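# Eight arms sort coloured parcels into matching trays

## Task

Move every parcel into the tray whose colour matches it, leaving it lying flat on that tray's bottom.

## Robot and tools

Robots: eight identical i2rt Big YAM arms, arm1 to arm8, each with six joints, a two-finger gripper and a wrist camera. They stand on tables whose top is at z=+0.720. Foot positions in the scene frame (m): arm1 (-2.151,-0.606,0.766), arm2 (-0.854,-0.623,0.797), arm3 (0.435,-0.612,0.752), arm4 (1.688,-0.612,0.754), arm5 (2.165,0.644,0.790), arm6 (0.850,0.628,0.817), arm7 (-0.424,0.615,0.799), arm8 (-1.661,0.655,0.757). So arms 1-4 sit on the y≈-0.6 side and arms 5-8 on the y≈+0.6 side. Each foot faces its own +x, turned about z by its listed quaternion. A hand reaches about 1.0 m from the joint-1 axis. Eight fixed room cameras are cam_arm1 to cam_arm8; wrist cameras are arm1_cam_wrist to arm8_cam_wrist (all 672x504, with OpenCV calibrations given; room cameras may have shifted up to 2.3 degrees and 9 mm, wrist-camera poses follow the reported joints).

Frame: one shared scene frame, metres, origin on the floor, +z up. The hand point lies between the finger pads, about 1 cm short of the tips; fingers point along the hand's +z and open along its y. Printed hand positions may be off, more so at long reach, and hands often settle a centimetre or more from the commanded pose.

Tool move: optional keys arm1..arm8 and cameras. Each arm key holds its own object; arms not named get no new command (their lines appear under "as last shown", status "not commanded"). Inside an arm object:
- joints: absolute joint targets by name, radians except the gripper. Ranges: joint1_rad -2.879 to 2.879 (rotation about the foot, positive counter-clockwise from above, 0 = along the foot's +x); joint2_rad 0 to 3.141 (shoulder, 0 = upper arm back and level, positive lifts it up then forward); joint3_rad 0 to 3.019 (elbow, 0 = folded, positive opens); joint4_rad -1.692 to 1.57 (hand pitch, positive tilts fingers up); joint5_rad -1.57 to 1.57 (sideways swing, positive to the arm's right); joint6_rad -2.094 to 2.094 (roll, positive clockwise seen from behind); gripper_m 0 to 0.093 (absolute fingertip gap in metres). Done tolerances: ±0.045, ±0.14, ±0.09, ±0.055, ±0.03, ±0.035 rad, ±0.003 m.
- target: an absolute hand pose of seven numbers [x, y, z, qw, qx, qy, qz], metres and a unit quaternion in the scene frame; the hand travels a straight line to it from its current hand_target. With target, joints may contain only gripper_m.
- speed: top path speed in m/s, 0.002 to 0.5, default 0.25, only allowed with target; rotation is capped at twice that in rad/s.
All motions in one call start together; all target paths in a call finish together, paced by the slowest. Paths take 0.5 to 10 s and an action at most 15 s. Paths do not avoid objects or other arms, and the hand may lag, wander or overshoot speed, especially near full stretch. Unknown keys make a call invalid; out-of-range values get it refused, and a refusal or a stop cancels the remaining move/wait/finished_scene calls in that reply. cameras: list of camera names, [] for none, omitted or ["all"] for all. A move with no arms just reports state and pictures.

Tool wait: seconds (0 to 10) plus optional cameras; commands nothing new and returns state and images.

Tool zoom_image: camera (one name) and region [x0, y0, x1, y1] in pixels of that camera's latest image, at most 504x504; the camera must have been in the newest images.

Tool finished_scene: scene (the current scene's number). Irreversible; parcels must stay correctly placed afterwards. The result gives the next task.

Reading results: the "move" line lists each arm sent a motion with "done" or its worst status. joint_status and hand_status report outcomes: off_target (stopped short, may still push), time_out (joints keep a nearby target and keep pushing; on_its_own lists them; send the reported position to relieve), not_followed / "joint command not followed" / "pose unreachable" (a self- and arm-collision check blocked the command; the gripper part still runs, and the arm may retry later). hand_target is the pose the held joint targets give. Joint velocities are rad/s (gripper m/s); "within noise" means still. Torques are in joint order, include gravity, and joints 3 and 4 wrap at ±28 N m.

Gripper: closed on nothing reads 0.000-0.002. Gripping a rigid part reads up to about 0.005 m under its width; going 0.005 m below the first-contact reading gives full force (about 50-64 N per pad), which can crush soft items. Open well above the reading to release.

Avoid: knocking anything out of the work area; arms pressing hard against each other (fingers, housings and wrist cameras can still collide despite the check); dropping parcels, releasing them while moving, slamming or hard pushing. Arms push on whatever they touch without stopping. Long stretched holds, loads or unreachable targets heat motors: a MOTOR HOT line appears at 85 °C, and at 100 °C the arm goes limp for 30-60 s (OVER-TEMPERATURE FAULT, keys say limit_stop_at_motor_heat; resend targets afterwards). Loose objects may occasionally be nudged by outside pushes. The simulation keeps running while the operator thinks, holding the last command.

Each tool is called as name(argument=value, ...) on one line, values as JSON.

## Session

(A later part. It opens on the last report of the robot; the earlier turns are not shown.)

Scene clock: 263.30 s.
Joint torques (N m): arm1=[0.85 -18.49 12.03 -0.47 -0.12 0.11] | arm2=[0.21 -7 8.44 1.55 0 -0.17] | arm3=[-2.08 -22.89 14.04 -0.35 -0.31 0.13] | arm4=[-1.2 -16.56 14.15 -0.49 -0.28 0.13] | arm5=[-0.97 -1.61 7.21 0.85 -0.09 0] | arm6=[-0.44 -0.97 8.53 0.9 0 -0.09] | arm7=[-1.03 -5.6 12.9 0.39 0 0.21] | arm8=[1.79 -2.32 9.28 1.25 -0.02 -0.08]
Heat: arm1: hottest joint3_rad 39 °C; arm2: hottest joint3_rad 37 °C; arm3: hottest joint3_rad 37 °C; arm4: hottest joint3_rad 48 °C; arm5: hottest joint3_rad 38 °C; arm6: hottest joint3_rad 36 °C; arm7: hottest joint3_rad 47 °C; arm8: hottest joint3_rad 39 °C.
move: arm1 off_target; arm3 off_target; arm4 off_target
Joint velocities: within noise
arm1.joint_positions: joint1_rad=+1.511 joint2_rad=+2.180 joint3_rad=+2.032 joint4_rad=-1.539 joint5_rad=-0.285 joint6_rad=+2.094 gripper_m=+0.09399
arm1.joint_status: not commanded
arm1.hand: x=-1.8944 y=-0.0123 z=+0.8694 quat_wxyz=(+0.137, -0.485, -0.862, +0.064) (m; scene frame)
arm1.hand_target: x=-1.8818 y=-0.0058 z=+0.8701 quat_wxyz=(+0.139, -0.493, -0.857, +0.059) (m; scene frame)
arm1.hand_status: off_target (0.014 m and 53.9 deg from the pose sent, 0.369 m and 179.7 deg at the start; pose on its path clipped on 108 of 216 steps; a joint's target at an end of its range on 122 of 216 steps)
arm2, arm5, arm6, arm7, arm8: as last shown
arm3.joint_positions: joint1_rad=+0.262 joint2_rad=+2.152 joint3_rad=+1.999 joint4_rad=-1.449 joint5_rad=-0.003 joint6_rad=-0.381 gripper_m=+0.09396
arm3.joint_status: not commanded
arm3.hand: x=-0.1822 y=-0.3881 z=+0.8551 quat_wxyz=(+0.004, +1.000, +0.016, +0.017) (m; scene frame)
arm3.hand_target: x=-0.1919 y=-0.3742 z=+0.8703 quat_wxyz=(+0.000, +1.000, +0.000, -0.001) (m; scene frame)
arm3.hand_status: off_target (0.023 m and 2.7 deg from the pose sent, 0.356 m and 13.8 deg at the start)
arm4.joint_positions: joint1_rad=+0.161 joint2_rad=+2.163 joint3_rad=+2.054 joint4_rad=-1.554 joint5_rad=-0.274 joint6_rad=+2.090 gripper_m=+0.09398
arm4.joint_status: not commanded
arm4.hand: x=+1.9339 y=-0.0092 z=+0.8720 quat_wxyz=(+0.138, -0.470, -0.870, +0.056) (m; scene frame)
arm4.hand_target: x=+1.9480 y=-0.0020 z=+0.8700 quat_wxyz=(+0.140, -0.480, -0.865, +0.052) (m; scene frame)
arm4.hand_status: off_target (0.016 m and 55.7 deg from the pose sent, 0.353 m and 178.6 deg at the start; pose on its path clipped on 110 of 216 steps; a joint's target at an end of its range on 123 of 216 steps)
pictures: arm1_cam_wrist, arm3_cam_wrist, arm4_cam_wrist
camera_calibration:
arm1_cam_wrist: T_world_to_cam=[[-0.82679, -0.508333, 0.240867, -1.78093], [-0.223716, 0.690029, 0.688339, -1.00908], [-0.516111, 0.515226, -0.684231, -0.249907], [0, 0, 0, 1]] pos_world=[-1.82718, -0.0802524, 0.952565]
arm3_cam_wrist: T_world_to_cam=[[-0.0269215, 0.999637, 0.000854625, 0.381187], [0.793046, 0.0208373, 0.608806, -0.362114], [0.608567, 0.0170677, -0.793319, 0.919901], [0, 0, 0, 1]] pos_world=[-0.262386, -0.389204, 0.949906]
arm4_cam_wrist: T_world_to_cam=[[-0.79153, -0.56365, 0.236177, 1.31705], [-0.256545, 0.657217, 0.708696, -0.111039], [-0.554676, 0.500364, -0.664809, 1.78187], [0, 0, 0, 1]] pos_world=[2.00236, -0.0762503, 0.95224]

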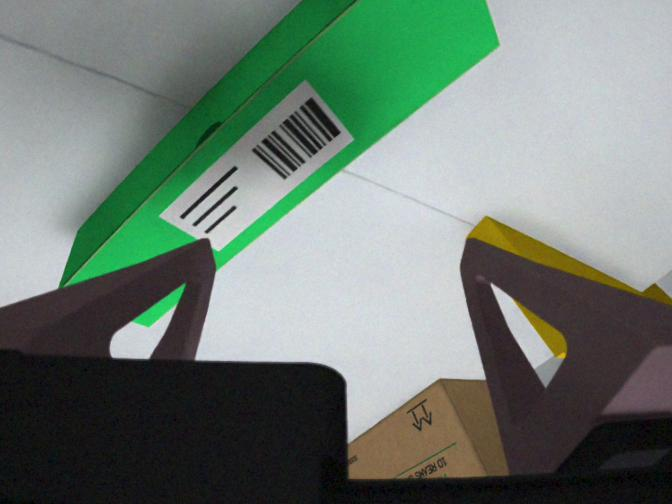

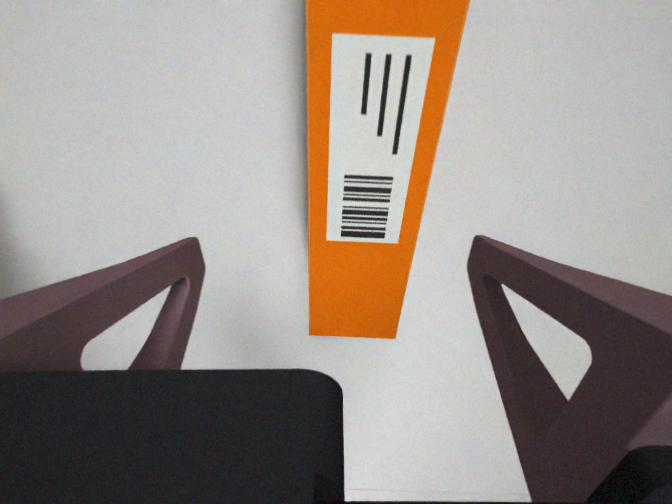

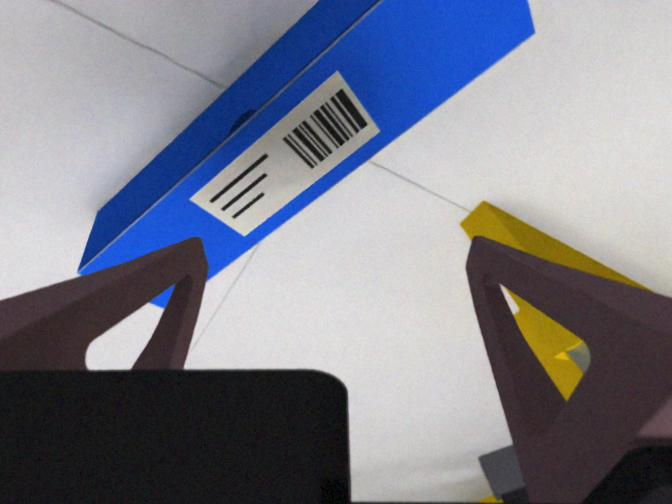

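move(arm1={"joints":{"joint1_rad":1.573,"joint5_rad":0,"joint6_rad":-0.07}}, arm4={"joints":{"joint1_rad":0.215,"joint5_rad":0,"joint6_rad":-0.052}}, arm3={"target":[-0.197,-0.361,0.81,0,0.9998,-0.0175,0],"speed":0.2}, cameras=[])

move(arm1={"target":[-1.882,-0.005,0.82,0,-0.5736,0.8192,0],"speed":0.2}, arm4={"target":[1.948,-0.001,0.82,0,-0.5736,0.8192,0],"speed":0.2}, arm3={"target":[-0.197,-0.362,0.748,0,0.9998,-0.0175,0],"speed":0.2}, cameras=["arm1_cam_wrist","arm4_cam_wrist"])

move(arm3={"joints":{"gripper_m":0.045}}, cameras=["arm3_cam_wrist"])

Scene clock: 279.23 s.
Joint torques (N m): arm1=[0.97 -18.73 12.11 -0.42 0.18 -0.06] | arm2=[0.21 -7 8.43 1.55 0 -0.17] | arm3=[-1.79 -24.23 9.52 0.61 -0.31 0.13] | arm4=[0.38 -16.91 14.37 -0.4 -0.01 -0.04] | arm5=[-0.79 -2.14 7.19 0.96 -0.08 -0.02] | arm6=[-0.5 -0.91 8.53 0.92 0 -0.09] | arm7=[-1.08 -5.6 12.9 0.38 0.01 0.21] | arm8=[1.85 -2.2 9.25 1.26 -0.03 -0.08]
Heat: arm1: hottest joint3_rad 40 °C; arm2: hottest joint3_rad 37 °C; arm3: hottest joint3_rad 36 °C; arm4: hottest joint3_rad 49 °C; arm5: hottest joint3_rad 38 °C; arm6: hottest joint3_rad 35 °C; arm7: hottest joint3_rad 47 °C; arm8: hottest joint3_rad 38 °C.
move: arm1 done; arm3 done; arm4 done
Joint velocities: within noise
arm1.joint_positions: joint1_rad=+1.574 joint2_rad=+2.181 joint3_rad=+2.034 joint4_rad=-1.541 joint5_rad=-0.003 joint6_rad=-0.062 gripper_m=+0.09402
arm1.joint_status: all done
arm1.hand: x=-1.8889 y=-0.0178 z=+0.8622 quat_wxyz=(+0.053, +0.568, -0.821, +0.035) (m; scene frame)
arm1.hand_target: x=-1.8832 y=-0.0080 z=+0.8629 quat_wxyz=(+0.047, +0.571, -0.819, +0.033) (m; scene frame)
arm1.hand_status: not commanded
arm2, arm5, arm6, arm7, arm8: as last shown
arm3.joint_positions: joint1_rad=+0.244 joint2_rad=+2.222 joint3_rad=+1.999 joint4_rad=-1.363 joint5_rad=-0.004 joint6_rad=-0.360 gripper_m=+0.09396
arm3.joint_status: not commanded
arm3.hand: x=-0.1945 y=-0.3705 z=+0.8099 quat_wxyz=(+0.001, +1.000, -0.003, +0.009) (m; scene frame)
arm3.hand_target: x=-0.1969 y=-0.3611 z=+0.8102 quat_wxyz=(+0.000, +1.000, -0.017, +0.000) (m; scene frame)
arm3.hand_status: done (0.010 m and 1.9 deg from the pose sent, 0.055 m and 4.3 deg at the start)
arm4.joint_positions: joint1_rad=+0.212 joint2_rad=+2.164 joint3_rad=+2.056 joint4_rad=-1.555 joint5_rad=-0.002 joint6_rad=-0.043 gripper_m=+0.09400
arm4.joint_status: all done
arm4.hand: x=+1.9448 y=-0.0162 z=+0.8655 quat_wxyz=(+0.047, +0.567, -0.822, +0.024) (m; scene frame)
arm4.hand_target: x=+1.9484 y=-0.0046 z=+0.8635 quat_wxyz=(+0.043, +0.572, -0.819, +0.022) (m; scene frame)
arm4.hand_status: not commanded
pictures: none
No camera images: "cameras" was empty.

Scene clock: 280.43 s.
Joint torques (N m): arm1=[0.79 -20.66 7.56 0.69 -0.02 -0.09] | arm2=[0.26 -6.95 8.44 1.55 0 -0.17] | arm3=[-1.73 -24.64 9.24 0.59 -0.3 0.13] | arm4=[0.79 -19.84 9.33 0.66 0.02 -0.03] | arm5=[-0.85 -2.08 7.08 0.94 -0.05 0.02] | arm6=[-0.5 -0.91 8.54 0.92 0 -0.1] | arm7=[-1.08 -5.66 12.86 0.39 0 0.2] | arm8=[1.79 -1.96 9.28 1.22 -0.02 -0.07]
Heat: arm1: hottest joint3_rad 40 °C; arm2: hottest joint3_rad 37 °C; arm3: hottest joint3_rad 36 °C; arm4: hottest joint3_rad 49 °C; arm5: hottest joint3_rad 38 °C; arm6: hottest joint3_rad 35 °C; arm7: hottest joint3_rad 47 °C; arm8: hottest joint3_rad 38 °C.
move: arm1 done; arm3 done; arm4 done
Joint velocities: within noise
arm1.joint_positions: joint1_rad=+1.574 joint2_rad=+2.163 joint3_rad=+1.897 joint4_rad=-1.303 joint5_rad=-0.004 joint6_rad=-0.066 gripper_m=+0.09402
arm1.joint_status: not commanded
arm1.hand: x=-1.8828 y=-0.0045 z=+0.8210 quat_wxyz=(+0.002, +0.571, -0.821, +0.003) (m; scene frame)
arm1.hand_target: x=-1.8819 y=-0.0050 z=+0.8201 quat_wxyz=(+0.000, +0.573, -0.819, +0.000) (m; scene frame)
arm1.hand_status: done (0.001 m and 0.5 deg from the pose sent, 0.045 m and 7.3 deg at the start)
arm2, arm5, arm6, arm7, arm8: as last shown
arm3.joint_positions: joint1_rad=+0.244 joint2_rad=+2.278 joint3_rad=+1.926 joint4_rad=-1.236 joint5_rad=-0.004 joint6_rad=-0.359 gripper_m=+0.09396
arm3.joint_status: not commanded
arm3.hand: x=-0.1938 y=-0.3703 z=+0.7463 quat_wxyz=(+0.002, +1.000, -0.004, +0.010) (m; scene frame)
arm3.hand_target: x=-0.1968 y=-0.3621 z=+0.7479 quat_wxyz=(+0.000, +1.000, -0.017, +0.000) (m; scene frame)
arm3.hand_status: done (0.009 m and 1.9 deg from the pose sent, 0.062 m and 2.0 deg at the start)
arm4.joint_positions: joint1_rad=+0.212 joint2_rad=+2.163 joint3_rad=+1.932 joint4_rad=-1.338 joint5_rad=+0.005 joint6_rad=-0.043 gripper_m=+0.09400
arm4.joint_status: not commanded
arm4.hand: x=+1.9512 y=-0.0034 z=+0.8179 quat_wxyz=(+0.006, +0.568, -0.823, +0.002) (m; scene frame)
arm4.hand_target: x=+1.9480 y=-0.0010 z=+0.8202 quat_wxyz=(+0.000, +0.573, -0.819, +0.000) (m; scene frame)
arm4.hand_status: done (0.005 m and 1.1 deg from the pose sent, 0.048 m and 6.2 deg at the start)
pictures: arm1_cam_wrist, arm4_cam_wrist
camera_calibration:
arm1_cam_wrist: T_world_to_cam=[[0.932133, -0.362111, -0.00210625, 1.75623], [-0.293804, -0.759674, 0.58015, -1.02818], [-0.211679, -0.540158, -0.814507, 0.394357], [0, 0, 0, 1]] pos_world=[-1.85564, 0.0678795, 0.921406]
arm4_cam_wrist: T_world_to_cam=[[0.939579, -0.342225, 0.00860269, -1.84408], [-0.280827, -0.756154, 0.591073, 0.0666883], [-0.195775, -0.557776, -0.806572, 1.16461], [0, 0, 0, 1]] pos_world=[1.97939, 0.0689282, 0.91579]

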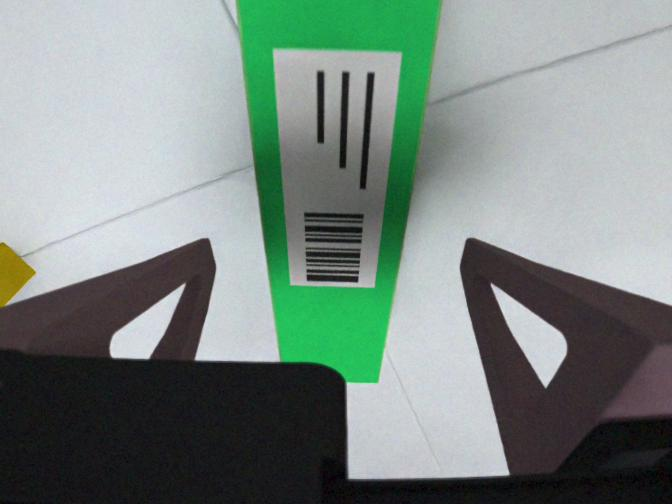

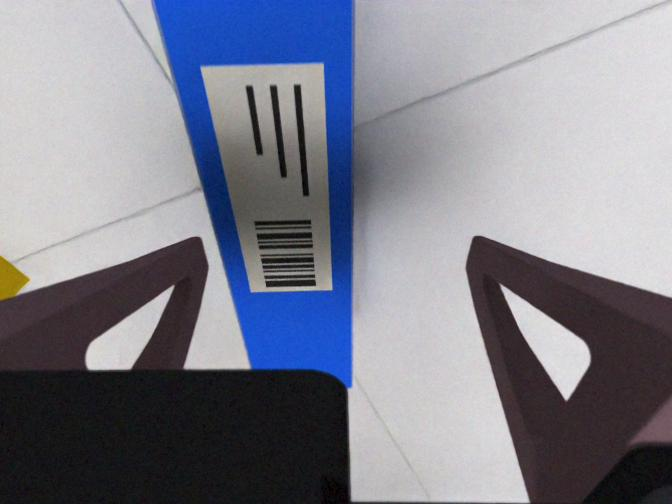

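Scene clock: 281.03 s.
Joint torques (N m): arm1=[1.14 -21.19 7.57 0.7 -0.01 -0.06] | arm2=[0.21 -7 8.43 1.55 -0.01 -0.16] | arm3=[-1.55 -24.59 9.14 0.59 -0.26 0.13] | arm4=[0.73 -19.84 9.35 0.7 0.01 -0.03] | arm5=[-0.79 -1.96 7.13 0.87 -0.1 -0.02] | arm6=[-0.5 -0.97 8.54 0.9 0 -0.09] | arm7=[-1.14 -5.77 12.89 0.4 0 0.21] | arm8=[1.79 -1.9 9.22 1.21 -0.02 -0.08]
Heat: arm1: hottest joint3_rad 40 °C; arm2: hottest joint3_rad 37 °C; arm3: hottest joint3_rad 36 °C; arm4: hottest joint3_rad 49 °C; arm5: hottest joint3_rad 38 °C; arm6: hottest joint3_rad 35 °C; arm7: hottest joint3_rad 47 °C; arm8: hottest joint3_rad 38 °C.
move: arm3 off_target
Joint velocities: within noise
arm1, arm2, arm4, arm5, arm6, arm8: as last shown
arm1.hand_target: x=-1.8819 y=-0.0050 z=+0.8201 quat_wxyz=(+0.000, +0.574, -0.819, +0.000) (m; scene frame)
arm3.joint_positions: joint1_rad=+0.244 joint2_rad=+2.278 joint3_rad=+1.926 joint4_rad=-1.236 joint5_rad=-0.004 joint6_rad=-0.359 gripper_m=+0.05844
arm3.joint_status: gripper_m off_target (ended at +0.05847, target +0.04500)
arm3.hand: x=-0.1938 y=-0.3703 z=+0.7463 quat_wxyz=(+0.002, +1.000, -0.004, +0.010) (m; scene frame)
arm3.hand_target: x=-0.1968 y=-0.3621 z=+0.7479 quat_wxyz=(+0.000, +1.000, -0.017, +0.000) (m; scene frame)
arm3.hand_status: not commanded
arm4.hand: x=+1.9512 y=-0.0033 z=+0.8179 quat_wxyz=(+0.006, +0.568, -0.823, +0.002) (m; scene frame)
arm4.hand_target: x=+1.9480 y=-0.0009 z=+0.8202 quat_wxyz=(+0.000, +0.573, -0.819, +0.000) (m; scene frame)
arm7.joint_positions: joint1_rad=-1.202 joint2_rad=+1.099 joint3_rad=+1.567 joint4_rad=-1.590 joint5_rad=-0.002 joint6_rad=-0.026 gripper_m=+0.09396
arm7.joint_status: not commanded
arm7.hand: x=-0.5194 y=+0.2690 z=+1.2478 quat_wxyz=(-0.132, -0.768, -0.600, +0.178) (m; scene frame)
arm7.hand_target: x=-0.5226 y=+0.2704 z=+1.2612 quat_wxyz=(-0.138, -0.772, -0.592, +0.187) (m; scene frame)
arm7.hand_status: not commanded
pictures: arm3_cam_wrist
camera_calibration:
arm3_cam_wrist: T_world_to_cam=[[0.0130819, 0.999897, 0.00586602, 0.367308], [0.801307, -0.0139924, 0.598089, -0.290391], [0.59811, -0.00312364, -0.801408, 0.836852], [0, 0, 0, 1]] pos_world=[-0.272642, -0.36872, 0.842185]

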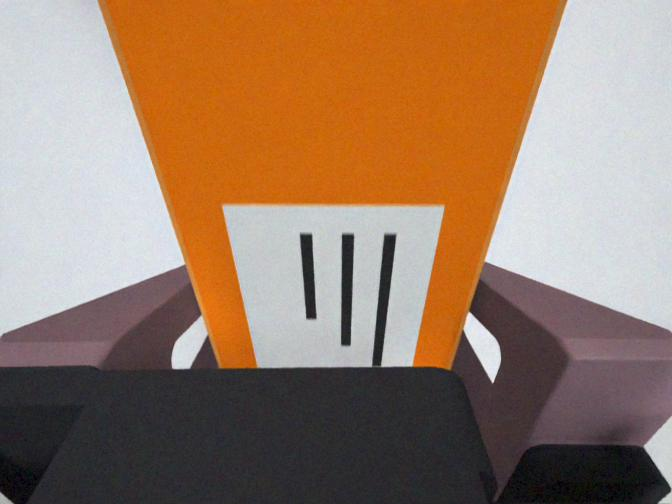

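move(arm1={"target":[-1.880,-0.003,0.748,0,-0.5736,0.8192,0],"speed":0.2}, arm4={"target":[1.920,0.006,0.82,0,-0.5736,0.8192,0],"speed":0.2}, arm3={"target":[0.099,-0.483,1.03,0,0.9998,-0.0175,0],"speed":0.3}, cameras=["arm4_cam_wrist"])

move(arm3={"joints":{"joint1_rad":2.143,"joint6_rad":-0.157}}, arm1={"joints":{"gripper_m":0.045}}, arm4={"target":[1.920,0.006,0.748,0,-0.5736,0.8192,0],"speed":0.2}, cameras=["arm4_cam_wrist","cam_arm3"])

move(arm3={"target":[0.412,-1.304,0.875,0,0.6626,0.749,0],"speed":0.3}, arm1={"target":[-1.997,-0.259,1.03,0,-0.5736,0.8192,0],"speed":0.3}, arm4={"joints":{"gripper_m":0.045}}, cameras=["arm3_cam_wrist"])

Scene clock: 300.90 s.
Joint torques (N m): arm1=[0.85 -19.08 7.43 0.75 -0.02 -0.06] | arm2=[0.21 -6.95 8.44 1.55 0 -0.16] | arm3=[-1.26 -11.22 10.13 -0.28 -0.26 0.12] | arm4=[1.32 -20.25 9.16 0.69 0.02 0.13] | arm5=[-0.56 -1.73 7.16 1.01 -0.07 0] | arm6=[-0.5 -0.91 8.53 0.91 0 -0.09] | arm7=[-1.2 -5.6 12.89 0.44 0 0.2] | arm8=[1.79 -2.08 9.25 1.25 -0.01 -0.08]
Heat: arm1: hottest joint3_rad 38 °C; arm2: hottest joint3_rad 36 °C; arm3: hottest joint3_rad 35 °C; arm4: hottest joint3_rad 46 °C; arm5: hottest joint3_rad 38 °C; arm6: hottest joint3_rad 35 °C; arm7: hottest joint3_rad 48 °C; arm8: hottest joint3_rad 37 °C.
move: arm1 off_target; arm3 done; arm4 done
Joint velocities: within noise
arm1.joint_positions: joint1_rad=+1.574 joint2_rad=+2.212 joint3_rad=+1.833 joint4_rad=-1.164 joint5_rad=-0.004 joint6_rad=-0.067 gripper_m=+0.09402
arm1.joint_status: not commanded
arm1.hand: x=-1.8801 y=+0.0007 z=+0.7672 quat_wxyz=(-0.010, +0.572, -0.820, -0.004) (m; scene frame)
arm1.hand_target: x=-1.8801 y=-0.0034 z=+0.7484 quat_wxyz=(+0.000, +0.573, -0.819, +0.000) (m; scene frame)
arm1.hand_status: off_target (0.020 m and 1.2 deg from the pose sent, 0.073 m and 0.5 deg at the start)
arm2, arm5, arm6, arm7, arm8: as last shown
arm3.joint_positions: joint1_rad=+0.244 joint2_rad=+1.277 joint3_rad=+1.300 joint4_rad=-1.589 joint5_rad=-0.004 joint6_rad=-0.354 gripper_m=+0.05844
arm3.joint_status: not commanded
arm3.hand: x=+0.0974 y=-0.4845 z=+1.0259 quat_wxyz=(-0.002, +1.000, -0.006, +0.000) (m; scene frame)
arm3.hand_target: x=+0.0990 y=-0.4830 z=+1.0299 quat_wxyz=(+0.000, +1.000, -0.017, +0.000) (m; scene frame)
arm3.hand_status: done (0.005 m and 1.3 deg from the pose sent, 0.423 m and 1.9 deg at the start)
arm4.joint_positions: joint1_rad=+0.249 joint2_rad=+2.160 joint3_rad=+1.914 joint4_rad=-1.330 joint5_rad=+0.005 joint6_rad=-0.016 gripper_m=+0.09400
arm4.joint_status: not commanded
arm4.hand: x=+1.9272 y=+0.0023 z=+0.8136 quat_wxyz=(+0.008, +0.572, -0.820, +0.004) (m; scene frame)
arm4.hand_target: x=+1.9201 y=+0.0059 z=+0.8201 quat_wxyz=(+0.000, +0.574, -0.819, +0.000) (m; scene frame)
arm4.hand_status: done (0.010 m and 1.1 deg from the pose sent, 0.033 m and 1.1 deg at the start)
pictures: arm4_cam_wrist
camera_calibration:
arm4_cam_wrist: T_world_to_cam=[[0.943087, -0.332435, 0.00863207, -1.82634], [-0.271838, -0.755707, 0.595828, 0.04559], [-0.191551, -0.564264, -0.803065, 1.14872], [0, 0, 0, 1]] pos_world=[1.95483, 0.0754936, 0.911099]

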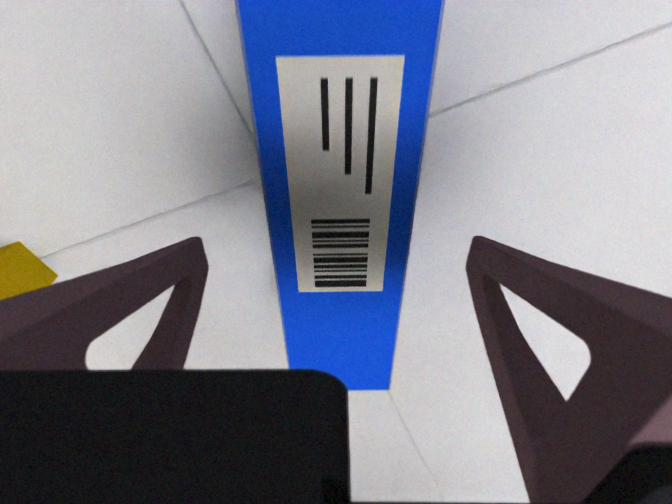

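Scene clock: 303.07 s.
Joint torques (N m): arm1=[0.73 -19.02 7.27 0.85 0 -0.09] | arm2=[0.21 -7 8.44 1.55 0 -0.17] | arm3=[-0.62 -10.81 9.98 -0.25 -0.1 0.13] | arm4=[1.26 -17.03 9.25 0.77 0.01 0.11] | arm5=[-0.79 -2.02 7.23 0.84 -0.07 -0.02] | arm6=[-0.44 -0.97 8.51 0.91 0 -0.09] | arm7=[-1.08 -5.77 12.88 0.38 0.01 0.21] | arm8=[1.79 -2.08 9.24 1.21 -0.01 -0.09]
Heat: arm1: hottest joint3_rad 38 °C; arm2: hottest joint3_rad 36 °C; arm3: hottest joint3_rad 35 °C; arm4: hottest joint3_rad 46 °C; arm5: hottest joint3_rad 38 °C; arm6: hottest joint3_rad 35 °C; arm7: hottest joint3_rad 48 °C; arm8: hottest joint3_rad 37 °C.
move: arm1 off_target; arm3 done; arm4 off_target
Joint velocities: within noise
arm1.joint_positions: joint1_rad=+1.574 joint2_rad=+2.212 joint3_rad=+1.833 joint4_rad=-1.164 joint5_rad=-0.005 joint6_rad=-0.067 gripper_m=+0.05903
arm1.joint_status: gripper_m off_target (ended at +0.05907, target +0.04500)
arm1.hand: x=-1.8802 y=+0.0007 z=+0.7672 quat_wxyz=(-0.009, +0.572, -0.820, -0.004) (m; scene frame)
arm1.hand_target: x=-1.8801 y=-0.0034 z=+0.7484 quat_wxyz=(+0.000, +0.573, -0.819, +0.000) (m; scene frame)
arm1.hand_status: not commanded
arm2, arm5, arm6, arm7, arm8: as last shown
arm3.joint_positions: joint1_rad=+2.143 joint2_rad=+1.277 joint3_rad=+1.300 joint4_rad=-1.589 joint5_rad=-0.009 joint6_rad=-0.173 gripper_m=+0.05846
arm3.joint_status: all done
arm3.hand: x=+0.4210 y=-0.9733 z=+1.0249 quat_wxyz=(+0.005, +0.658, +0.753, +0.005) (m; scene frame)
arm3.hand_target: x=+0.4208 y=-0.9724 z=+1.0289 quat_wxyz=(+0.004, +0.664, +0.748, +0.005) (m; scene frame)
arm3.hand_status: not commanded
arm4.joint_positions: joint1_rad=+0.249 joint2_rad=+2.181 joint3_rad=+1.827 joint4_rad=-1.182 joint5_rad=+0.005 joint6_rad=-0.016 gripper_m=+0.09400
arm4.joint_status: not commanded
arm4.hand: x=+1.9279 y=+0.0050 z=+0.7685 quat_wxyz=(-0.008, +0.572, -0.820, -0.007) (m; scene frame)
arm4.hand_target: x=+1.9199 y=+0.0054 z=+0.7485 quat_wxyz=(+0.000, +0.574, -0.819, +0.000) (m; scene frame)
arm4.hand_status: off_target (0.022 m and 1.3 deg from the pose sent, 0.066 m and 1.1 deg at the start)
pictures: arm4_cam_wrist, cam_arm3
camera_calibration:
arm4_cam_wrist: T_world_to_cam=[[0.942847, -0.33307, 0.0102198, -1.82652], [-0.280656, -0.777193, 0.563208, 0.116866], [-0.179645, -0.533887, -0.826252, 1.10889], [0, 0, 0, 1]] pos_world=[1.95413, 0.0744925, 0.869073]

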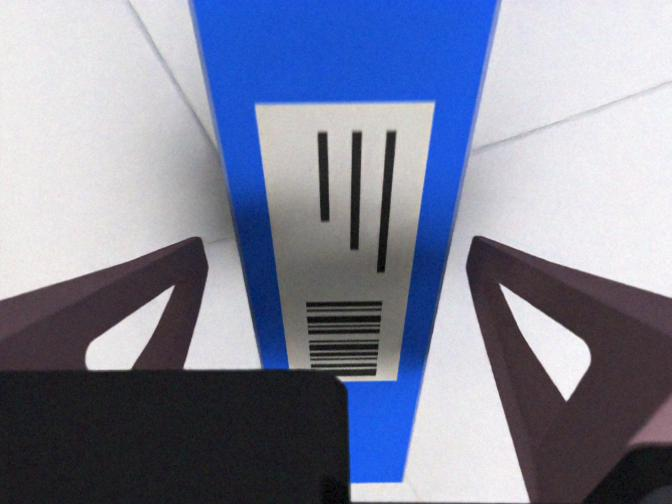

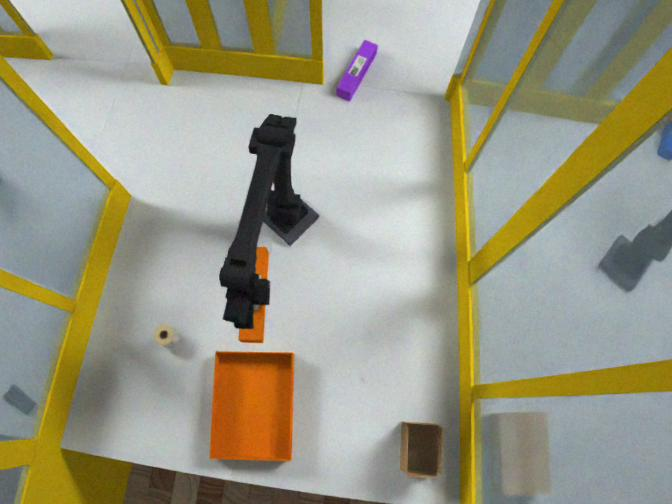

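Scene clock: 305.50 s.
Joint torques (N m): arm1=[1.08 -7.82 8.03 -0.06 -0.03 -0.07] | arm2=[0.21 -7 8.44 1.55 0 -0.16] | arm3=[-0.03 -24.23 14.42 -0.4 0.03 0.14] | arm4=[1.26 -17.03 9.25 0.77 -0.01 0.11] | arm5=[-1.03 -1.55 7.27 0.94 -0.05 0.03] | arm6=[-0.5 -0.91 8.53 0.9 0 -0.09] | arm7=[-1.08 -5.6 12.86 0.44 0 0.21] | arm8=[1.79 -2.2 9.22 1.24 0 -0.09]
Heat: arm1: hottest joint3_rad 38 °C; arm2: hottest joint3_rad 36 °C; arm3: hottest joint3_rad 35 °C; arm4: hottest joint3_rad 46 °C; arm5: hottest joint3_rad 38 °C; arm6: hottest joint3_rad 35 °C; arm7: hottest joint3_rad 48 °C; arm8: hottest joint3_rad 37 °C.
move: arm1 done; arm3 off_target; arm4 off_target
Joint velocities: within noise
arm1.joint_positions: joint1_rad=+1.574 joint2_rad=+1.310 joint3_rad=+1.326 joint4_rad=-1.548 joint5_rad=-0.005 joint6_rad=-0.069 gripper_m=+0.05904
arm1.joint_status: not commanded
arm1.hand: x=-1.9969 y=-0.2552 z=+1.0373 quat_wxyz=(-0.014, +0.572, -0.820, -0.007) (m; scene frame)
arm1.hand_target: x=-1.9970 y=-0.2591 z=+1.0302 quat_wxyz=(+0.000, +0.573, -0.819, +0.000) (m; scene frame)
arm1.hand_status: done (0.008 m and 1.8 deg from the pose sent, 0.388 m and 1.2 deg at the start)
arm2, arm5, arm6, arm7, arm8: as last shown
arm3.joint_positions: joint1_rad=+2.143 joint2_rad=+2.222 joint3_rad=+2.129 joint4_rad=-1.512 joint5_rad=+0.001 joint6_rad=-0.169 gripper_m=+0.05846
arm3.joint_status: not commanded
arm3.hand: x=+0.4081 y=-1.2893 z=+0.8567 quat_wxyz=(-0.011, +0.659, +0.752, +0.017) (m; scene frame)
arm3.hand_target: x=+0.4120 y=-1.3028 z=+0.8750 quat_wxyz=(+0.001, +0.663, +0.749, +0.000) (m; scene frame)
arm3.hand_status: off_target (0.024 m and 2.4 deg from the pose sent, 0.363 m and 1.1 deg at the start)
arm4.joint_positions: joint1_rad=+0.249 joint2_rad=+2.181 joint3_rad=+1.827 joint4_rad=-1.182 joint5_rad=+0.006 joint6_rad=-0.016 gripper_m=+0.05926
arm4.joint_status: gripper_m off_target (ended at +0.05929, target +0.04500)
arm4.hand: x=+1.9281 y=+0.0049 z=+0.7685 quat_wxyz=(-0.009, +0.572, -0.820, -0.007) (m; scene frame)
arm4.hand_target: x=+1.9200 y=+0.0054 z=+0.7485 quat_wxyz=(+0.000, +0.574, -0.819, +0.000) (m; scene frame)
arm4.hand_status: not commanded
pictures: arm3_cam_wrist
camera_calibration:
arm3_cam_wrist: T_world_to_cam=[[-0.992057, -0.125777, -0.00144378, 0.242762], [-0.100245, 0.783637, 0.613077, 0.531829], [-0.0759796, 0.608353, -0.790022, 1.61616], [0, 0, 0, 1]] pos_world=[0.416943, -1.36942, 0.951101]

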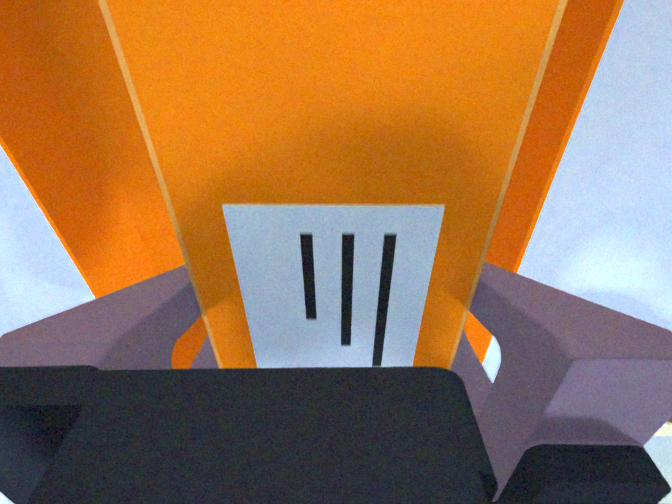

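move(arm3={"target":[0.413,-1.298,0.785,0,0.6626,0.749,0],"speed":0.2}, arm1={"joints":{"joint1_rad":-1.541,"joint6_rad":-0.026}}, arm4={"target":[1.865,-0.198,1.0,0,-0.5736,0.8192,0],"speed":0.3}, cameras=["cam_arm3"])

move(arm4={"joints":{"joint1_rad":-1.888,"joint6_rad":0.0}}, arm1={"target":[-2.414,-1.241,0.885,0,-0.5664,0.8241,0],"speed":0.3}, cameras=["cam_arm1"])

zoom_image(camera="cam_arm3", region=[180, 300, 380, 490])

Scene clock: 320.23 s.
Joint torques (N m): arm1=[2.02 -8.23 8.03 -0.05 0.03 0.07] | arm2=[0.21 -7 8.44 1.55 0 -0.17] | arm3=[0.21 -24.29 9.22 0.62 0.02 0.13] | arm4=[-1.08 -10.46 9.77 -0.14 -0.05 -0.03] | arm5=[-1.03 -1.9 7.1 0.9 -0.04 -0.03] | arm6=[-0.44 -0.97 8.53 0.91 0 -0.09] | arm7=[-1.14 -5.71 12.9 0.4 0 0.2] | arm8=[1.85 -2.2 9.24 1.25 -0.02 -0.08]
Heat: arm1: hottest joint3_rad 37 °C; arm2: hottest joint3_rad 36 °C; arm3: hottest joint3_rad 37 °C; arm4: hottest joint3_rad 46 °C; arm5: hottest joint3_rad 38 °C; arm6: hottest joint3_rad 35 °C; arm7: hottest joint3_rad 48 °C; arm8: hottest joint3_rad 37 °C.
move: arm1 done; arm3 done; arm4 done
Joint velocities: within noise
arm1.joint_positions: joint1_rad=-1.547 joint2_rad=+1.315 joint3_rad=+1.326 joint4_rad=-1.548 joint5_rad=-0.005 joint6_rad=-0.032 gripper_m=+0.05904
arm1.joint_status: all done
arm1.hand: x=-2.3007 y=-0.9552 z=+1.0417 quat_wxyz=(-0.017, -0.825, -0.565, +0.014) (m; scene frame)
arm1.hand_target: x=-2.2964 y=-0.9524 z=+1.0363 quat_wxyz=(-0.010, -0.824, -0.566, +0.003) (m; scene frame)
arm1.hand_status: not commanded
arm2.joint_positions: joint1_rad=-2.111 joint2_rad=+1.094 joint3_rad=+1.501 joint4_rad=-1.506 joint5_rad=+0.002 joint6_rad=+0.379 gripper_m=+0.09292
arm2.joint_status: not commanded
arm2.hand: x=-0.5079 y=-0.4901 z=+1.2276 quat_wxyz=(-0.218, -0.005, -0.972, -0.085) (m; scene frame)
arm2.hand_target: x=-0.5051 y=-0.4889 z=+1.2259 quat_wxyz=(-0.218, +0.000, -0.972, -0.084) (m; scene frame)
arm2.hand_status: not commanded
arm3.joint_positions: joint1_rad=+2.143 joint2_rad=+2.255 joint3_rad=+2.002 joint4_rad=-1.325 joint5_rad=+0.001 joint6_rad=-0.169 gripper_m=+0.05846
arm3.joint_status: not commanded
arm3.hand: x=+0.4082 y=-1.2934 z=+0.7870 quat_wxyz=(-0.002, +0.660, +0.752, +0.006) (m; scene frame)
arm3.hand_target: x=+0.4129 y=-1.2979 z=+0.7850 quat_wxyz=(+0.000, +0.663, +0.749, +0.000) (m; scene frame)
arm3.hand_status: done (0.007 m and 0.9 deg from the pose sent, 0.073 m and 2.4 deg at the start)
arm4.joint_positions: joint1_rad=+0.235 joint2_rad=+1.492 joint3_rad=+1.464 joint4_rad=-1.508 joint5_rad=+0.006 joint6_rad=-0.039 gripper_m=+0.05926
arm4.joint_status: not commanded
arm4.hand: x=+1.8606 y=-0.1922 z=+1.0047 quat_wxyz=(-0.009, +0.575, -0.818, -0.007) (m; scene frame)
arm4.hand_target: x=+1.8649 y=-0.1979 z=+1.0000 quat_wxyz=(+0.000, +0.574, -0.819, +0.000) (m; scene frame)
arm4.hand_status: done (0.009 m and 1.3 deg from the pose sent, 0.314 m and 1.3 deg at the start)
arm5.joint_positions: joint1_rad=+1.508 joint2_rad=+0.906 joint3_rad=+1.492 joint4_rad=-1.490 joint5_rad=+0.000 joint6_rad=+0.019 gripper_m=+0.09289
arm5.joint_status: not commanded
arm5.hand: x=+2.0632 y=+0.3454 z=+1.2764 quat_wxyz=(+0.192, +0.774, +0.545, -0.260) (m; scene frame)
arm5.hand_target: x=+2.0643 y=+0.3495 z=+1.2805 quat_wxyz=(+0.194, +0.775, +0.542, -0.262) (m; scene frame)
arm5.hand_status: not commanded
arm6.joint_positions: joint1_rad=-1.353 joint2_rad=+0.896 joint3_rad=+1.494 joint4_rad=-1.494 joint5_rad=+0.000 joint6_rad=-0.084 gripper_m=+0.09289
arm6.joint_status: not commanded
arm6.hand: x=+0.7300 y=+0.3451 z=+1.3088 quat_wxyz=(-0.171, -0.764, -0.554, +0.284) (m; scene frame)
arm6.hand_target: x=+0.7307 y=+0.3449 z=+1.3094 quat_wxyz=(-0.170, -0.764, -0.555, +0.282) (m; scene frame)
arm6.hand_status: not commanded
arm7: as last shown
arm8.joint_positions: joint1_rad=+0.283 joint2_rad=+0.901 joint3_rad=+1.501 joint4_rad=-1.508 joint5_rad=-0.002 joint6_rad=+0.031 gripper_m=+0.09293
arm8.joint_status: not commanded
arm8.hand: x=-1.7586 y=+0.3650 z=+1.2492 quat_wxyz=(-0.195, -0.776, -0.540, +0.261) (m; scene frame)
arm8.hand_target: x=-1.7593 y=+0.3640 z=+1.2501 quat_wxyz=(-0.196, -0.773, -0.541, +0.265) (m; scene frame)
arm8.hand_status: not commanded
pictures: cam_arm3

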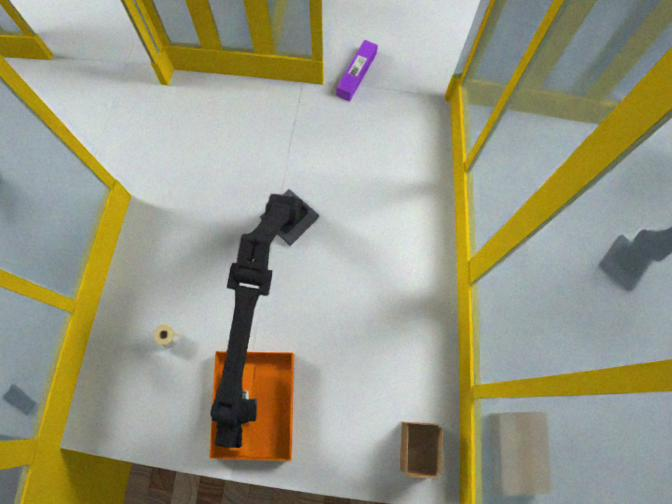

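Scene clock: 328.27 s.
Joint torques (N m): arm1=[0.26 -20.01 12.4 -0.66 -0.16 0.1] | arm2=[0.21 -7 8.44 1.55 0 -0.17] | arm3=[0.15 -24.35 9.2 0.61 0.02 0.12] | arm4=[0.56 -10.29 9.8 -0.12 -0.11 0.1] | arm5=[-1.2 -1.55 7.15 0.84 -0.06 0.01] | arm6=[-0.38 -1.03 8.53 0.9 0 -0.09] | arm7=[-0.85 -5.6 12.88 0.42 -0.01 0.2] | arm8=[2.14 -2.2 9.29 1.2 -0.01 -0.07]
Heat: arm1: hottest joint3_rad 38 °C; arm2: hottest joint3_rad 36 °C; arm3: hottest joint3_rad 36 °C; arm4: hottest joint3_rad 46 °C; arm5: hottest joint3_rad 38 °C; arm6: hottest joint3_rad 35 °C; arm7: hottest joint3_rad 48 °C; arm8: hottest joint3_rad 37 °C.
move: arm1 off_target; arm4 done
Joint velocities: within noise
arm1.joint_positions: joint1_rad=-1.594 joint2_rad=+2.298 joint3_rad=+2.247 joint4_rad=-1.645 joint5_rad=-0.275 joint6_rad=+2.094 gripper_m=+0.05904
arm1.joint_status: not commanded
arm1.hand: x=-2.4019 y=-1.2345 z=+0.8827 quat_wxyz=(+0.064, -0.871, +0.467, -0.138) (m; scene frame)
arm1.hand_target: x=-2.4141 y=-1.2402 z=+0.8849 quat_wxyz=(+0.057, -0.866, +0.476, -0.141) (m; scene frame)
arm1.hand_status: off_target (0.014 m and 57.1 deg from the pose sent, 0.345 m and 179.9 deg at the start; pose on its path clipped on 116 of 241 steps; a joint's target at an end of its range on 133 of 241 steps)
arm2, arm3, arm5, arm6, arm7, arm8: as last shown
arm4.joint_positions: joint1_rad=-1.898 joint2_rad=+1.492 joint3_rad=+1.464 joint4_rad=-1.508 joint5_rad=+0.008 joint6_rad=-0.006 gripper_m=+0.05929
arm4.joint_status: all done
arm4.hand: x=+1.9527 y=-0.9751 z=+1.0114 quat_wxyz=(-0.011, -0.453, -0.891, +0.019) (m; scene frame)
arm4.hand_target: x=+1.9542 y=-0.9696 z=+1.0065 quat_wxyz=(-0.001, -0.451, -0.892, +0.013) (m; scene frame)
arm4.hand_status: not commanded
pictures: cam_arm1

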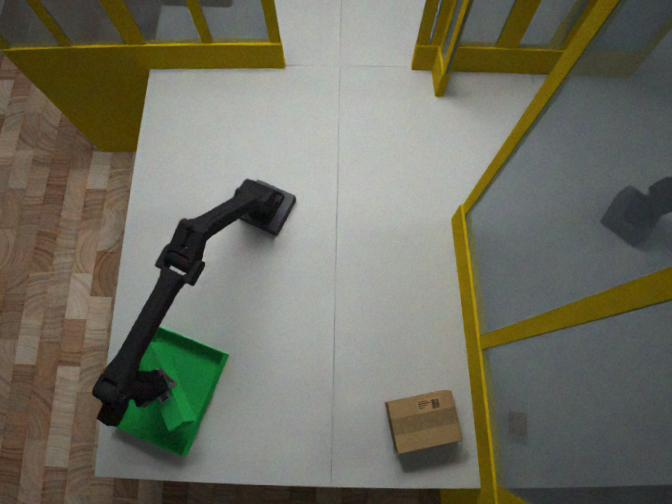

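This scene's latest camera images include none from cam_arm3. They are from: cam_arm1. cam_arm3's image comes with the result of a call that names it in "cameras".

move(arm3={"target":[0.432,-1.298,0.752,0,0.6626,0.749,0],"speed":0.1}, arm1={"joints":{"joint1_rad":-1.541,"joint5_rad":0,"joint6_rad":-0.026}}, arm4={"target":[2.115,-1.196,0.88,0,0.454,0.891,0],"speed":0.3}, cameras=["arm3_cam_wrist"])

move(arm3={"joints":{"gripper_m":0.093}}, arm1={"target":[-2.414,-1.238,0.80,0,0.8241,0.5664,0],"speed":0.2}, arm4={"target":[2.114,-1.192,0.80,0,0.454,0.891,0],"speed":0.2}, cameras=["cam_arm1","cam_arm4","arm1_cam_wrist","arm4_cam_wrist"])

move(arm3={"target":[0.425,-1.28,0.93,0,0.6626,0.749,0],"speed":0.35}, cameras=[])

move(arm3={"joints":{"joint2_rad":1.3,"joint3_rad":1.6,"joint4_rad":-1.6}}, cameras=["cam_arm3"])

zoom_image(camera="cam_arm3", region=[180, 300, 380, 490])

Scene clock: 346.10 s.
Joint torques (N m): arm1=[1.32 -20.25 12.51 -0.35 0.14 -0.07] | arm2=[0.26 -7 8.44 1.55 -0.01 -0.16] | arm3=[0.62 -24.06 8.96 0.61 0.02 0.13] | arm4=[-0.5 -18.96 15.04 -0.28 -0.15 0.07] | arm5=[-0.79 -1.61 7.19 1.02 -0.04 0.02] | arm6=[-0.44 -1.03 8.5 0.92 0 -0.09] | arm7=[-1.14 -5.54 12.9 0.42 -0.01 0.2] | arm8=[1.73 -2.32 9.28 1.21 -0.02 -0.09]
Heat: arm1: hottest joint3_rad 42 °C; arm2: hottest joint3_rad 36 °C; arm3: hottest joint3_rad 35 °C; arm4: hottest joint3_rad 46 °C; arm5: hottest joint3_rad 38 °C; arm6: hottest joint3_rad 35 °C; arm7: hottest joint3_rad 48 °C; arm8: hottest joint3_rad 37 °C.
move: arm1 done; arm3 off_target; arm4 off_target
Joint velocities: within noise
arm1.joint_positions: joint1_rad=-1.542 joint2_rad=+2.300 joint3_rad=+2.249 joint4_rad=-1.648 joint5_rad=-0.003 joint6_rad=-0.018 gripper_m=+0.05912
arm1.joint_status: all done
arm1.hand: x=-2.4112 y=-1.2280 z=+0.8762 quat_wxyz=(+0.029, -0.825, -0.561, -0.053) (m; scene frame)
arm1.hand_target: x=-2.4152 y=-1.2372 z=+0.8783 quat_wxyz=(+0.025, -0.823, -0.565, -0.045) (m; scene frame)
arm1.hand_status: not commanded
arm2, arm5, arm6, arm7, arm8: as last shown
arm3.joint_positions: joint1_rad=+2.165 joint2_rad=+2.279 joint3_rad=+1.965 joint4_rad=-1.258 joint5_rad=+0.001 joint6_rad=-0.141 gripper_m=+0.05846
arm3.joint_status: not commanded
arm3.hand: x=+0.4232 y=-1.2945 z=+0.7574 quat_wxyz=(-0.001, +0.662, +0.750, +0.004) (m; scene frame)
arm3.hand_target: x=+0.4320 y=-1.2979 z=+0.7522 quat_wxyz=(+0.000, +0.662, +0.749, +0.000) (m; scene frame)
arm3.hand_status: off_target (0.011 m and 0.5 deg from the pose sent, 0.043 m and 0.9 deg at the start)
arm4.joint_positions: joint1_rad=-1.898 joint2_rad=+2.347 joint3_rad=+2.394 joint4_rad=-1.633 joint5_rad=-0.013 joint6_rad=-0.006 gripper_m=+0.05929
arm4.joint_status: not commanded
arm4.hand: x=+2.1081 y=-1.1876 z=+0.8792 quat_wxyz=(+0.007, -0.453, -0.892, -0.002) (m; scene frame)
arm4.hand_target: x=+2.1145 y=-1.1955 z=+0.8799 quat_wxyz=(-0.001, -0.454, -0.891, +0.000) (m; scene frame)
arm4.hand_status: off_target (0.011 m and 0.9 deg from the pose sent, 0.304 m and 2.5 deg at the start)
pictures: arm3_cam_wrist
camera_calibration:
arm3_cam_wrist: T_world_to_cam=[[-0.992824, -0.119506, 0.00437382, 0.261004], [-0.0941792, 0.803912, 0.587245, 0.641599], [-0.0736952, 0.582619, -0.809398, 1.52241], [0, 0, 0, 1]] pos_world=[0.431751, -1.37158, 0.854316]

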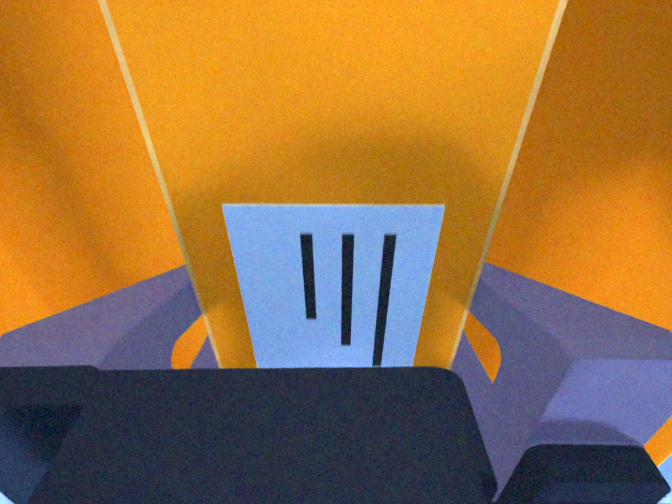

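Scene clock: 347.30 s.
Joint torques (N m): arm1=[1.79 -21.6 7.71 0.62 0.18 -0.07] | arm2=[0.26 -7 8.44 1.55 0 -0.16] | arm3=[0.73 -24.12 8.96 0.64 0.03 0.13] | arm4=[-0.15 -19.78 10.21 0.76 -0.15 0.11] | arm5=[-1.26 -2.37 7.12 1.09 -0.04 0] | arm6=[-0.44 -0.97 8.51 0.91 0 -0.1] | arm7=[-1.14 -5.6 12.94 0.44 0 0.21] | arm8=[1.79 -2.02 9.2 1.17 -0.01 -0.09]
Heat: arm1: hottest joint3_rad 42 °C; arm2: hottest joint3_rad 36 °C; arm3: hottest joint3_rad 35 °C; arm4: hottest joint3_rad 46 °C; arm5: hottest joint3_rad 38 °C; arm6: hottest joint3_rad 35 °C; arm7: hottest joint3_rad 48 °C; arm8: hottest joint3_rad 37 °C.
move: arm1 done; arm3 done; arm4 off_target
Joint velocities: within noise
arm1.joint_positions: joint1_rad=-1.542 joint2_rad=+2.277 joint3_rad=+2.012 joint4_rad=-1.323 joint5_rad=+0.004 joint6_rad=-0.018 gripper_m=+0.05912
arm1.joint_status: not commanded
arm1.hand: x=-2.4154 y=-1.2364 z=+0.8004 quat_wxyz=(+0.001, -0.827, -0.562, -0.005) (m; scene frame)
arm1.hand_target: x=-2.4141 y=-1.2379 z=+0.7999 quat_wxyz=(+0.000, -0.824, -0.566, +0.000) (m; scene frame)
arm1.hand_status: done (0.002 m and 0.8 deg from the pose sent, 0.077 m and 6.9 deg at the start)
arm2, arm5, arm6, arm7, arm8: as last shown
arm3.joint_positions: joint1_rad=+2.165 joint2_rad=+2.279 joint3_rad=+1.965 joint4_rad=-1.258 joint5_rad=+0.002 joint6_rad=-0.141 gripper_m=+0.09297
arm3.joint_status: all done
arm3.hand: x=+0.4231 y=-1.2945 z=+0.7574 quat_wxyz=(-0.001, +0.662, +0.750, +0.004) (m; scene frame)
arm3.hand_target: x=+0.4320 y=-1.2979 z=+0.7522 quat_wxyz=(+0.000, +0.663, +0.749, +0.000) (m; scene frame)
arm3.hand_status: not commanded
arm4.joint_positions: joint1_rad=-1.898 joint2_rad=+2.356 joint3_rad=+2.238 joint4_rad=-1.446 joint5_rad=-0.013 joint6_rad=-0.006 gripper_m=+0.05929
arm4.joint_status: not commanded
arm4.hand: x=+2.1104 y=-1.1924 z=+0.8140 quat_wxyz=(-0.003, -0.453, -0.892, +0.003) (m; scene frame)
arm4.hand_target: x=+2.1137 y=-1.1917 z=+0.8001 quat_wxyz=(+0.000, -0.454, -0.891, +0.000) (m; scene frame)
arm4.hand_status: off_target (0.014 m and 0.5 deg from the pose sent, 0.080 m and 0.9 deg at the start)
pictures: arm1_cam_wrist, arm4_cam_wrist, cam_arm1, cam_arm4
camera_calibration:
arm1_cam_wrist: T_world_to_cam=[[-0.924091, 0.382098, -0.00760446, -1.75247], [0.306726, 0.753382, 0.581665, 1.21153], [0.227982, 0.535179, -0.813393, 1.99001], [0, 0, 0, 1]] pos_world=[-2.44473, -1.30814, 0.900626]
arm4_cam_wrist: T_world_to_cam=[[-0.798896, -0.601301, 0.0142591, 0.954796], [-0.485484, 0.658652, 0.574876, 1.34673], [-0.355065, 0.452343, -0.818116, 2.07951], [0, 0, 0, 1]] pos_world=[2.15496, -1.25356, 0.91346]

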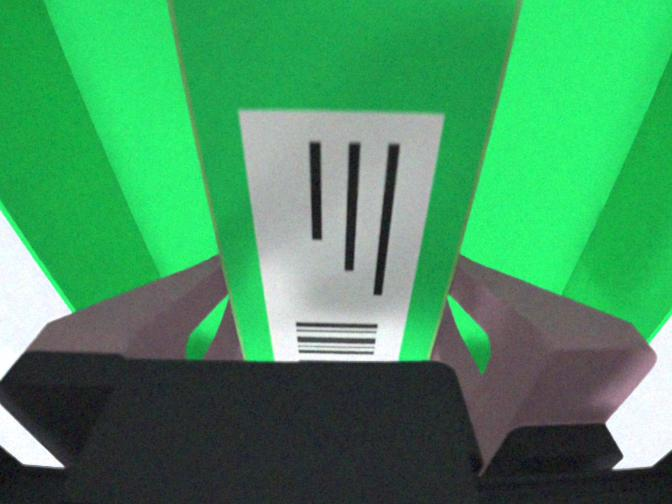

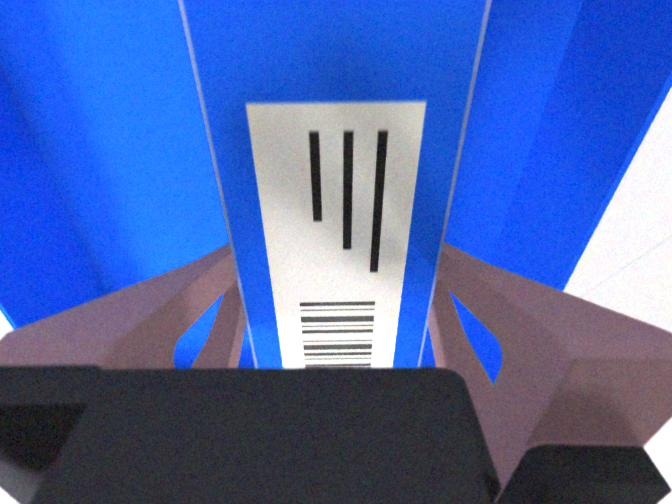

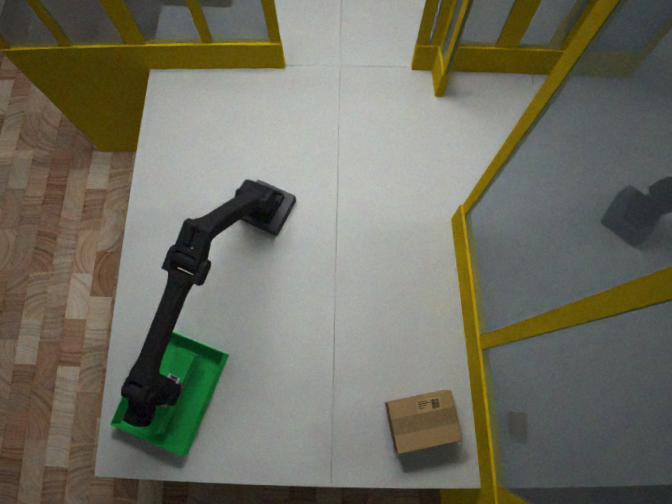

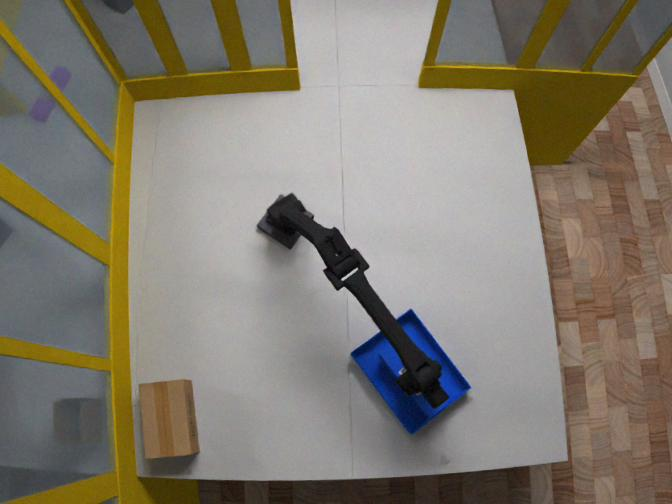

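Scene clock: 348.93 s.
Joint torques (N m): arm1=[2.02 -21.95 7.77 0.65 0.2 -0.06] | arm2=[0.26 -6.95 8.44 1.55 0 -0.17] | arm3=[0.03 -23.65 14.19 -0.36 0.01 0.02] | arm4=[-0.15 -19.78 10.21 0.75 -0.15 0.11] | arm5=[-0.79 -2.02 7.13 0.95 -0.04 0.01] | arm6=[-0.44 -1.03 8.53 0.91 -0.01 -0.09] | arm7=[-1.08 -5.42 12.9 0.35 0 0.2] | arm8=[1.55 -2.08 9.26 1.22 -0.01 -0.09]
Heat: arm1: hottest joint3_rad 42 °C; arm2: hottest joint3_rad 36 °C; arm3: hottest joint2_rad 35 °C; arm4: hottest joint3_rad 46 °C; arm5: hottest joint3_rad 38 °C; arm6: hottest joint3_rad 35 °C; arm7: hottest joint3_rad 49 °C; arm8: hottest joint3_rad 37 °C.
move: arm3 off_target
Joint velocities: within noise
arm1, arm2, arm4, arm5, arm6, arm8: as last shown
arm1.hand_target: x=-2.4140 y=-1.2379 z=+0.7999 quat_wxyz=(+0.000, -0.824, -0.566, +0.000) (m; scene frame)
arm3.joint_positions: joint1_rad=+2.165 joint2_rad=+2.137 joint3_rad=+2.119 joint4_rad=-1.591 joint5_rad=+0.002 joint6_rad=-0.141 gripper_m=+0.09297
arm3.joint_status: not commanded
arm3.hand: x=+0.4227 y=-1.2675 z=+0.9088 quat_wxyz=(-0.013, +0.662, +0.750, +0.018) (m; scene frame)
arm3.hand_target: x=+0.4250 y=-1.2789 z=+0.9301 quat_wxyz=(+0.001, +0.663, +0.749, +0.000) (m; scene frame)
arm3.hand_status: off_target (0.025 m and 2.5 deg from the pose sent, 0.173 m and 0.5 deg at the start; pose on its path clipped on 11 of 49 steps)
arm7.joint_positions: joint1_rad=-1.202 joint2_rad=+1.099 joint3_rad=+1.567 joint4_rad=-1.590 joint5_rad=-0.002 joint6_rad=-0.026 gripper_m=+0.09396
arm7.joint_status: not commanded
arm7.hand: x=-0.5194 y=+0.2690 z=+1.2478 quat_wxyz=(-0.132, -0.768, -0.600, +0.178) (m; scene frame)
arm7.hand_target: x=-0.5226 y=+0.2704 z=+1.2612 quat_wxyz=(-0.138, -0.772, -0.592, +0.187) (m; scene frame)
arm7.hand_status: not commanded
pictures: none
No camera images: "cameras" was empty.

Scene clock: 350.70 s.
Joint torques (N m): arm1=[1.61 -21.89 7.79 0.72 0.18 -0.05] | arm2=[0.26 -7 8.44 1.55 0 -0.16] | arm3=[-0.15 -10.7 9.73 0.24 0.01 0.03] | arm4=[-0.15 -19.78 10.19 0.75 -0.15 0.11] | arm5=[-1.03 -1.9 7.15 0.9 -0.06 -0.02] | arm6=[-0.44 -1.03 8.51 0.88 0 -0.1] | arm7=[-0.91 -5.71 12.93 0.43 0 0.21] | arm8=[1.79 -1.96 9.18 1.28 -0.02 -0.09]
Heat: arm1: hottest joint3_rad 42 °C; arm2: hottest joint3_rad 36 °C; arm3: hottest joint2_rad 35 °C; arm4: hottest joint3_rad 46 °C; arm5: hottest joint3_rad 38 °C; arm6: hottest joint3_rad 35 °C; arm7: hottest joint3_rad 49 °C; arm8: hottest joint3_rad 37 °C.
move: arm3 done
Joint velocities: within noise
arm1, arm2, arm4, arm5, arm6, arm7, arm8: as last shown
arm3.joint_positions: joint1_rad=+2.165 joint2_rad=+1.298 joint3_rad=+1.596 joint4_rad=-1.591 joint5_rad=+0.002 joint6_rad=-0.141 gripper_m=+0.09297
arm3.joint_status: all done
arm3.hand: x=+0.4254 y=-1.0317 z=+1.1383 quat_wxyz=(+0.089, +0.656, +0.742, -0.102) (m; scene frame)
arm3.hand_target: x=+0.4268 y=-1.0306 z=+1.1387 quat_wxyz=(+0.086, +0.657, +0.742, -0.100) (m; scene frame)
arm3.hand_status: not commanded
pictures: cam_arm3

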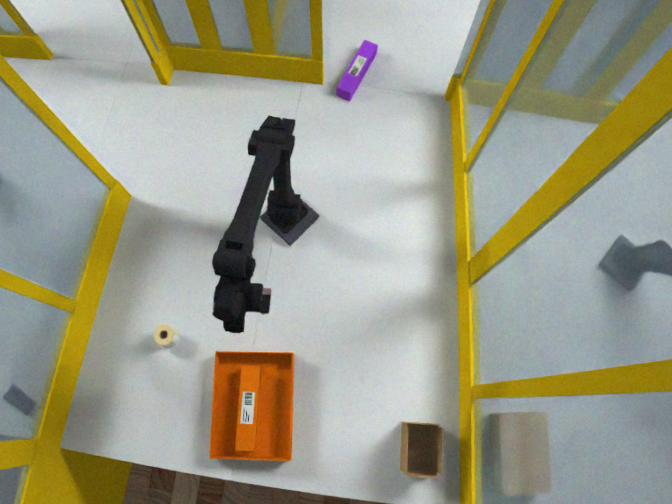

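Scaled by 2.520.

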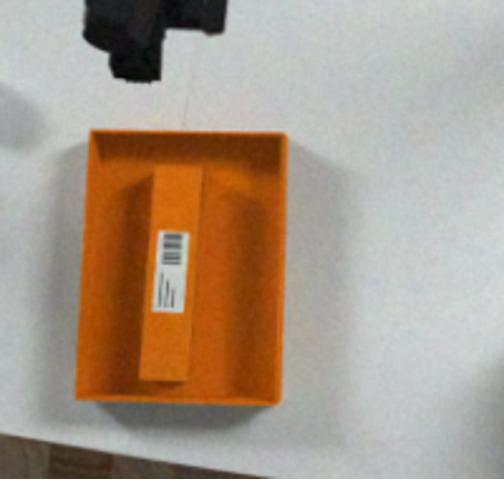

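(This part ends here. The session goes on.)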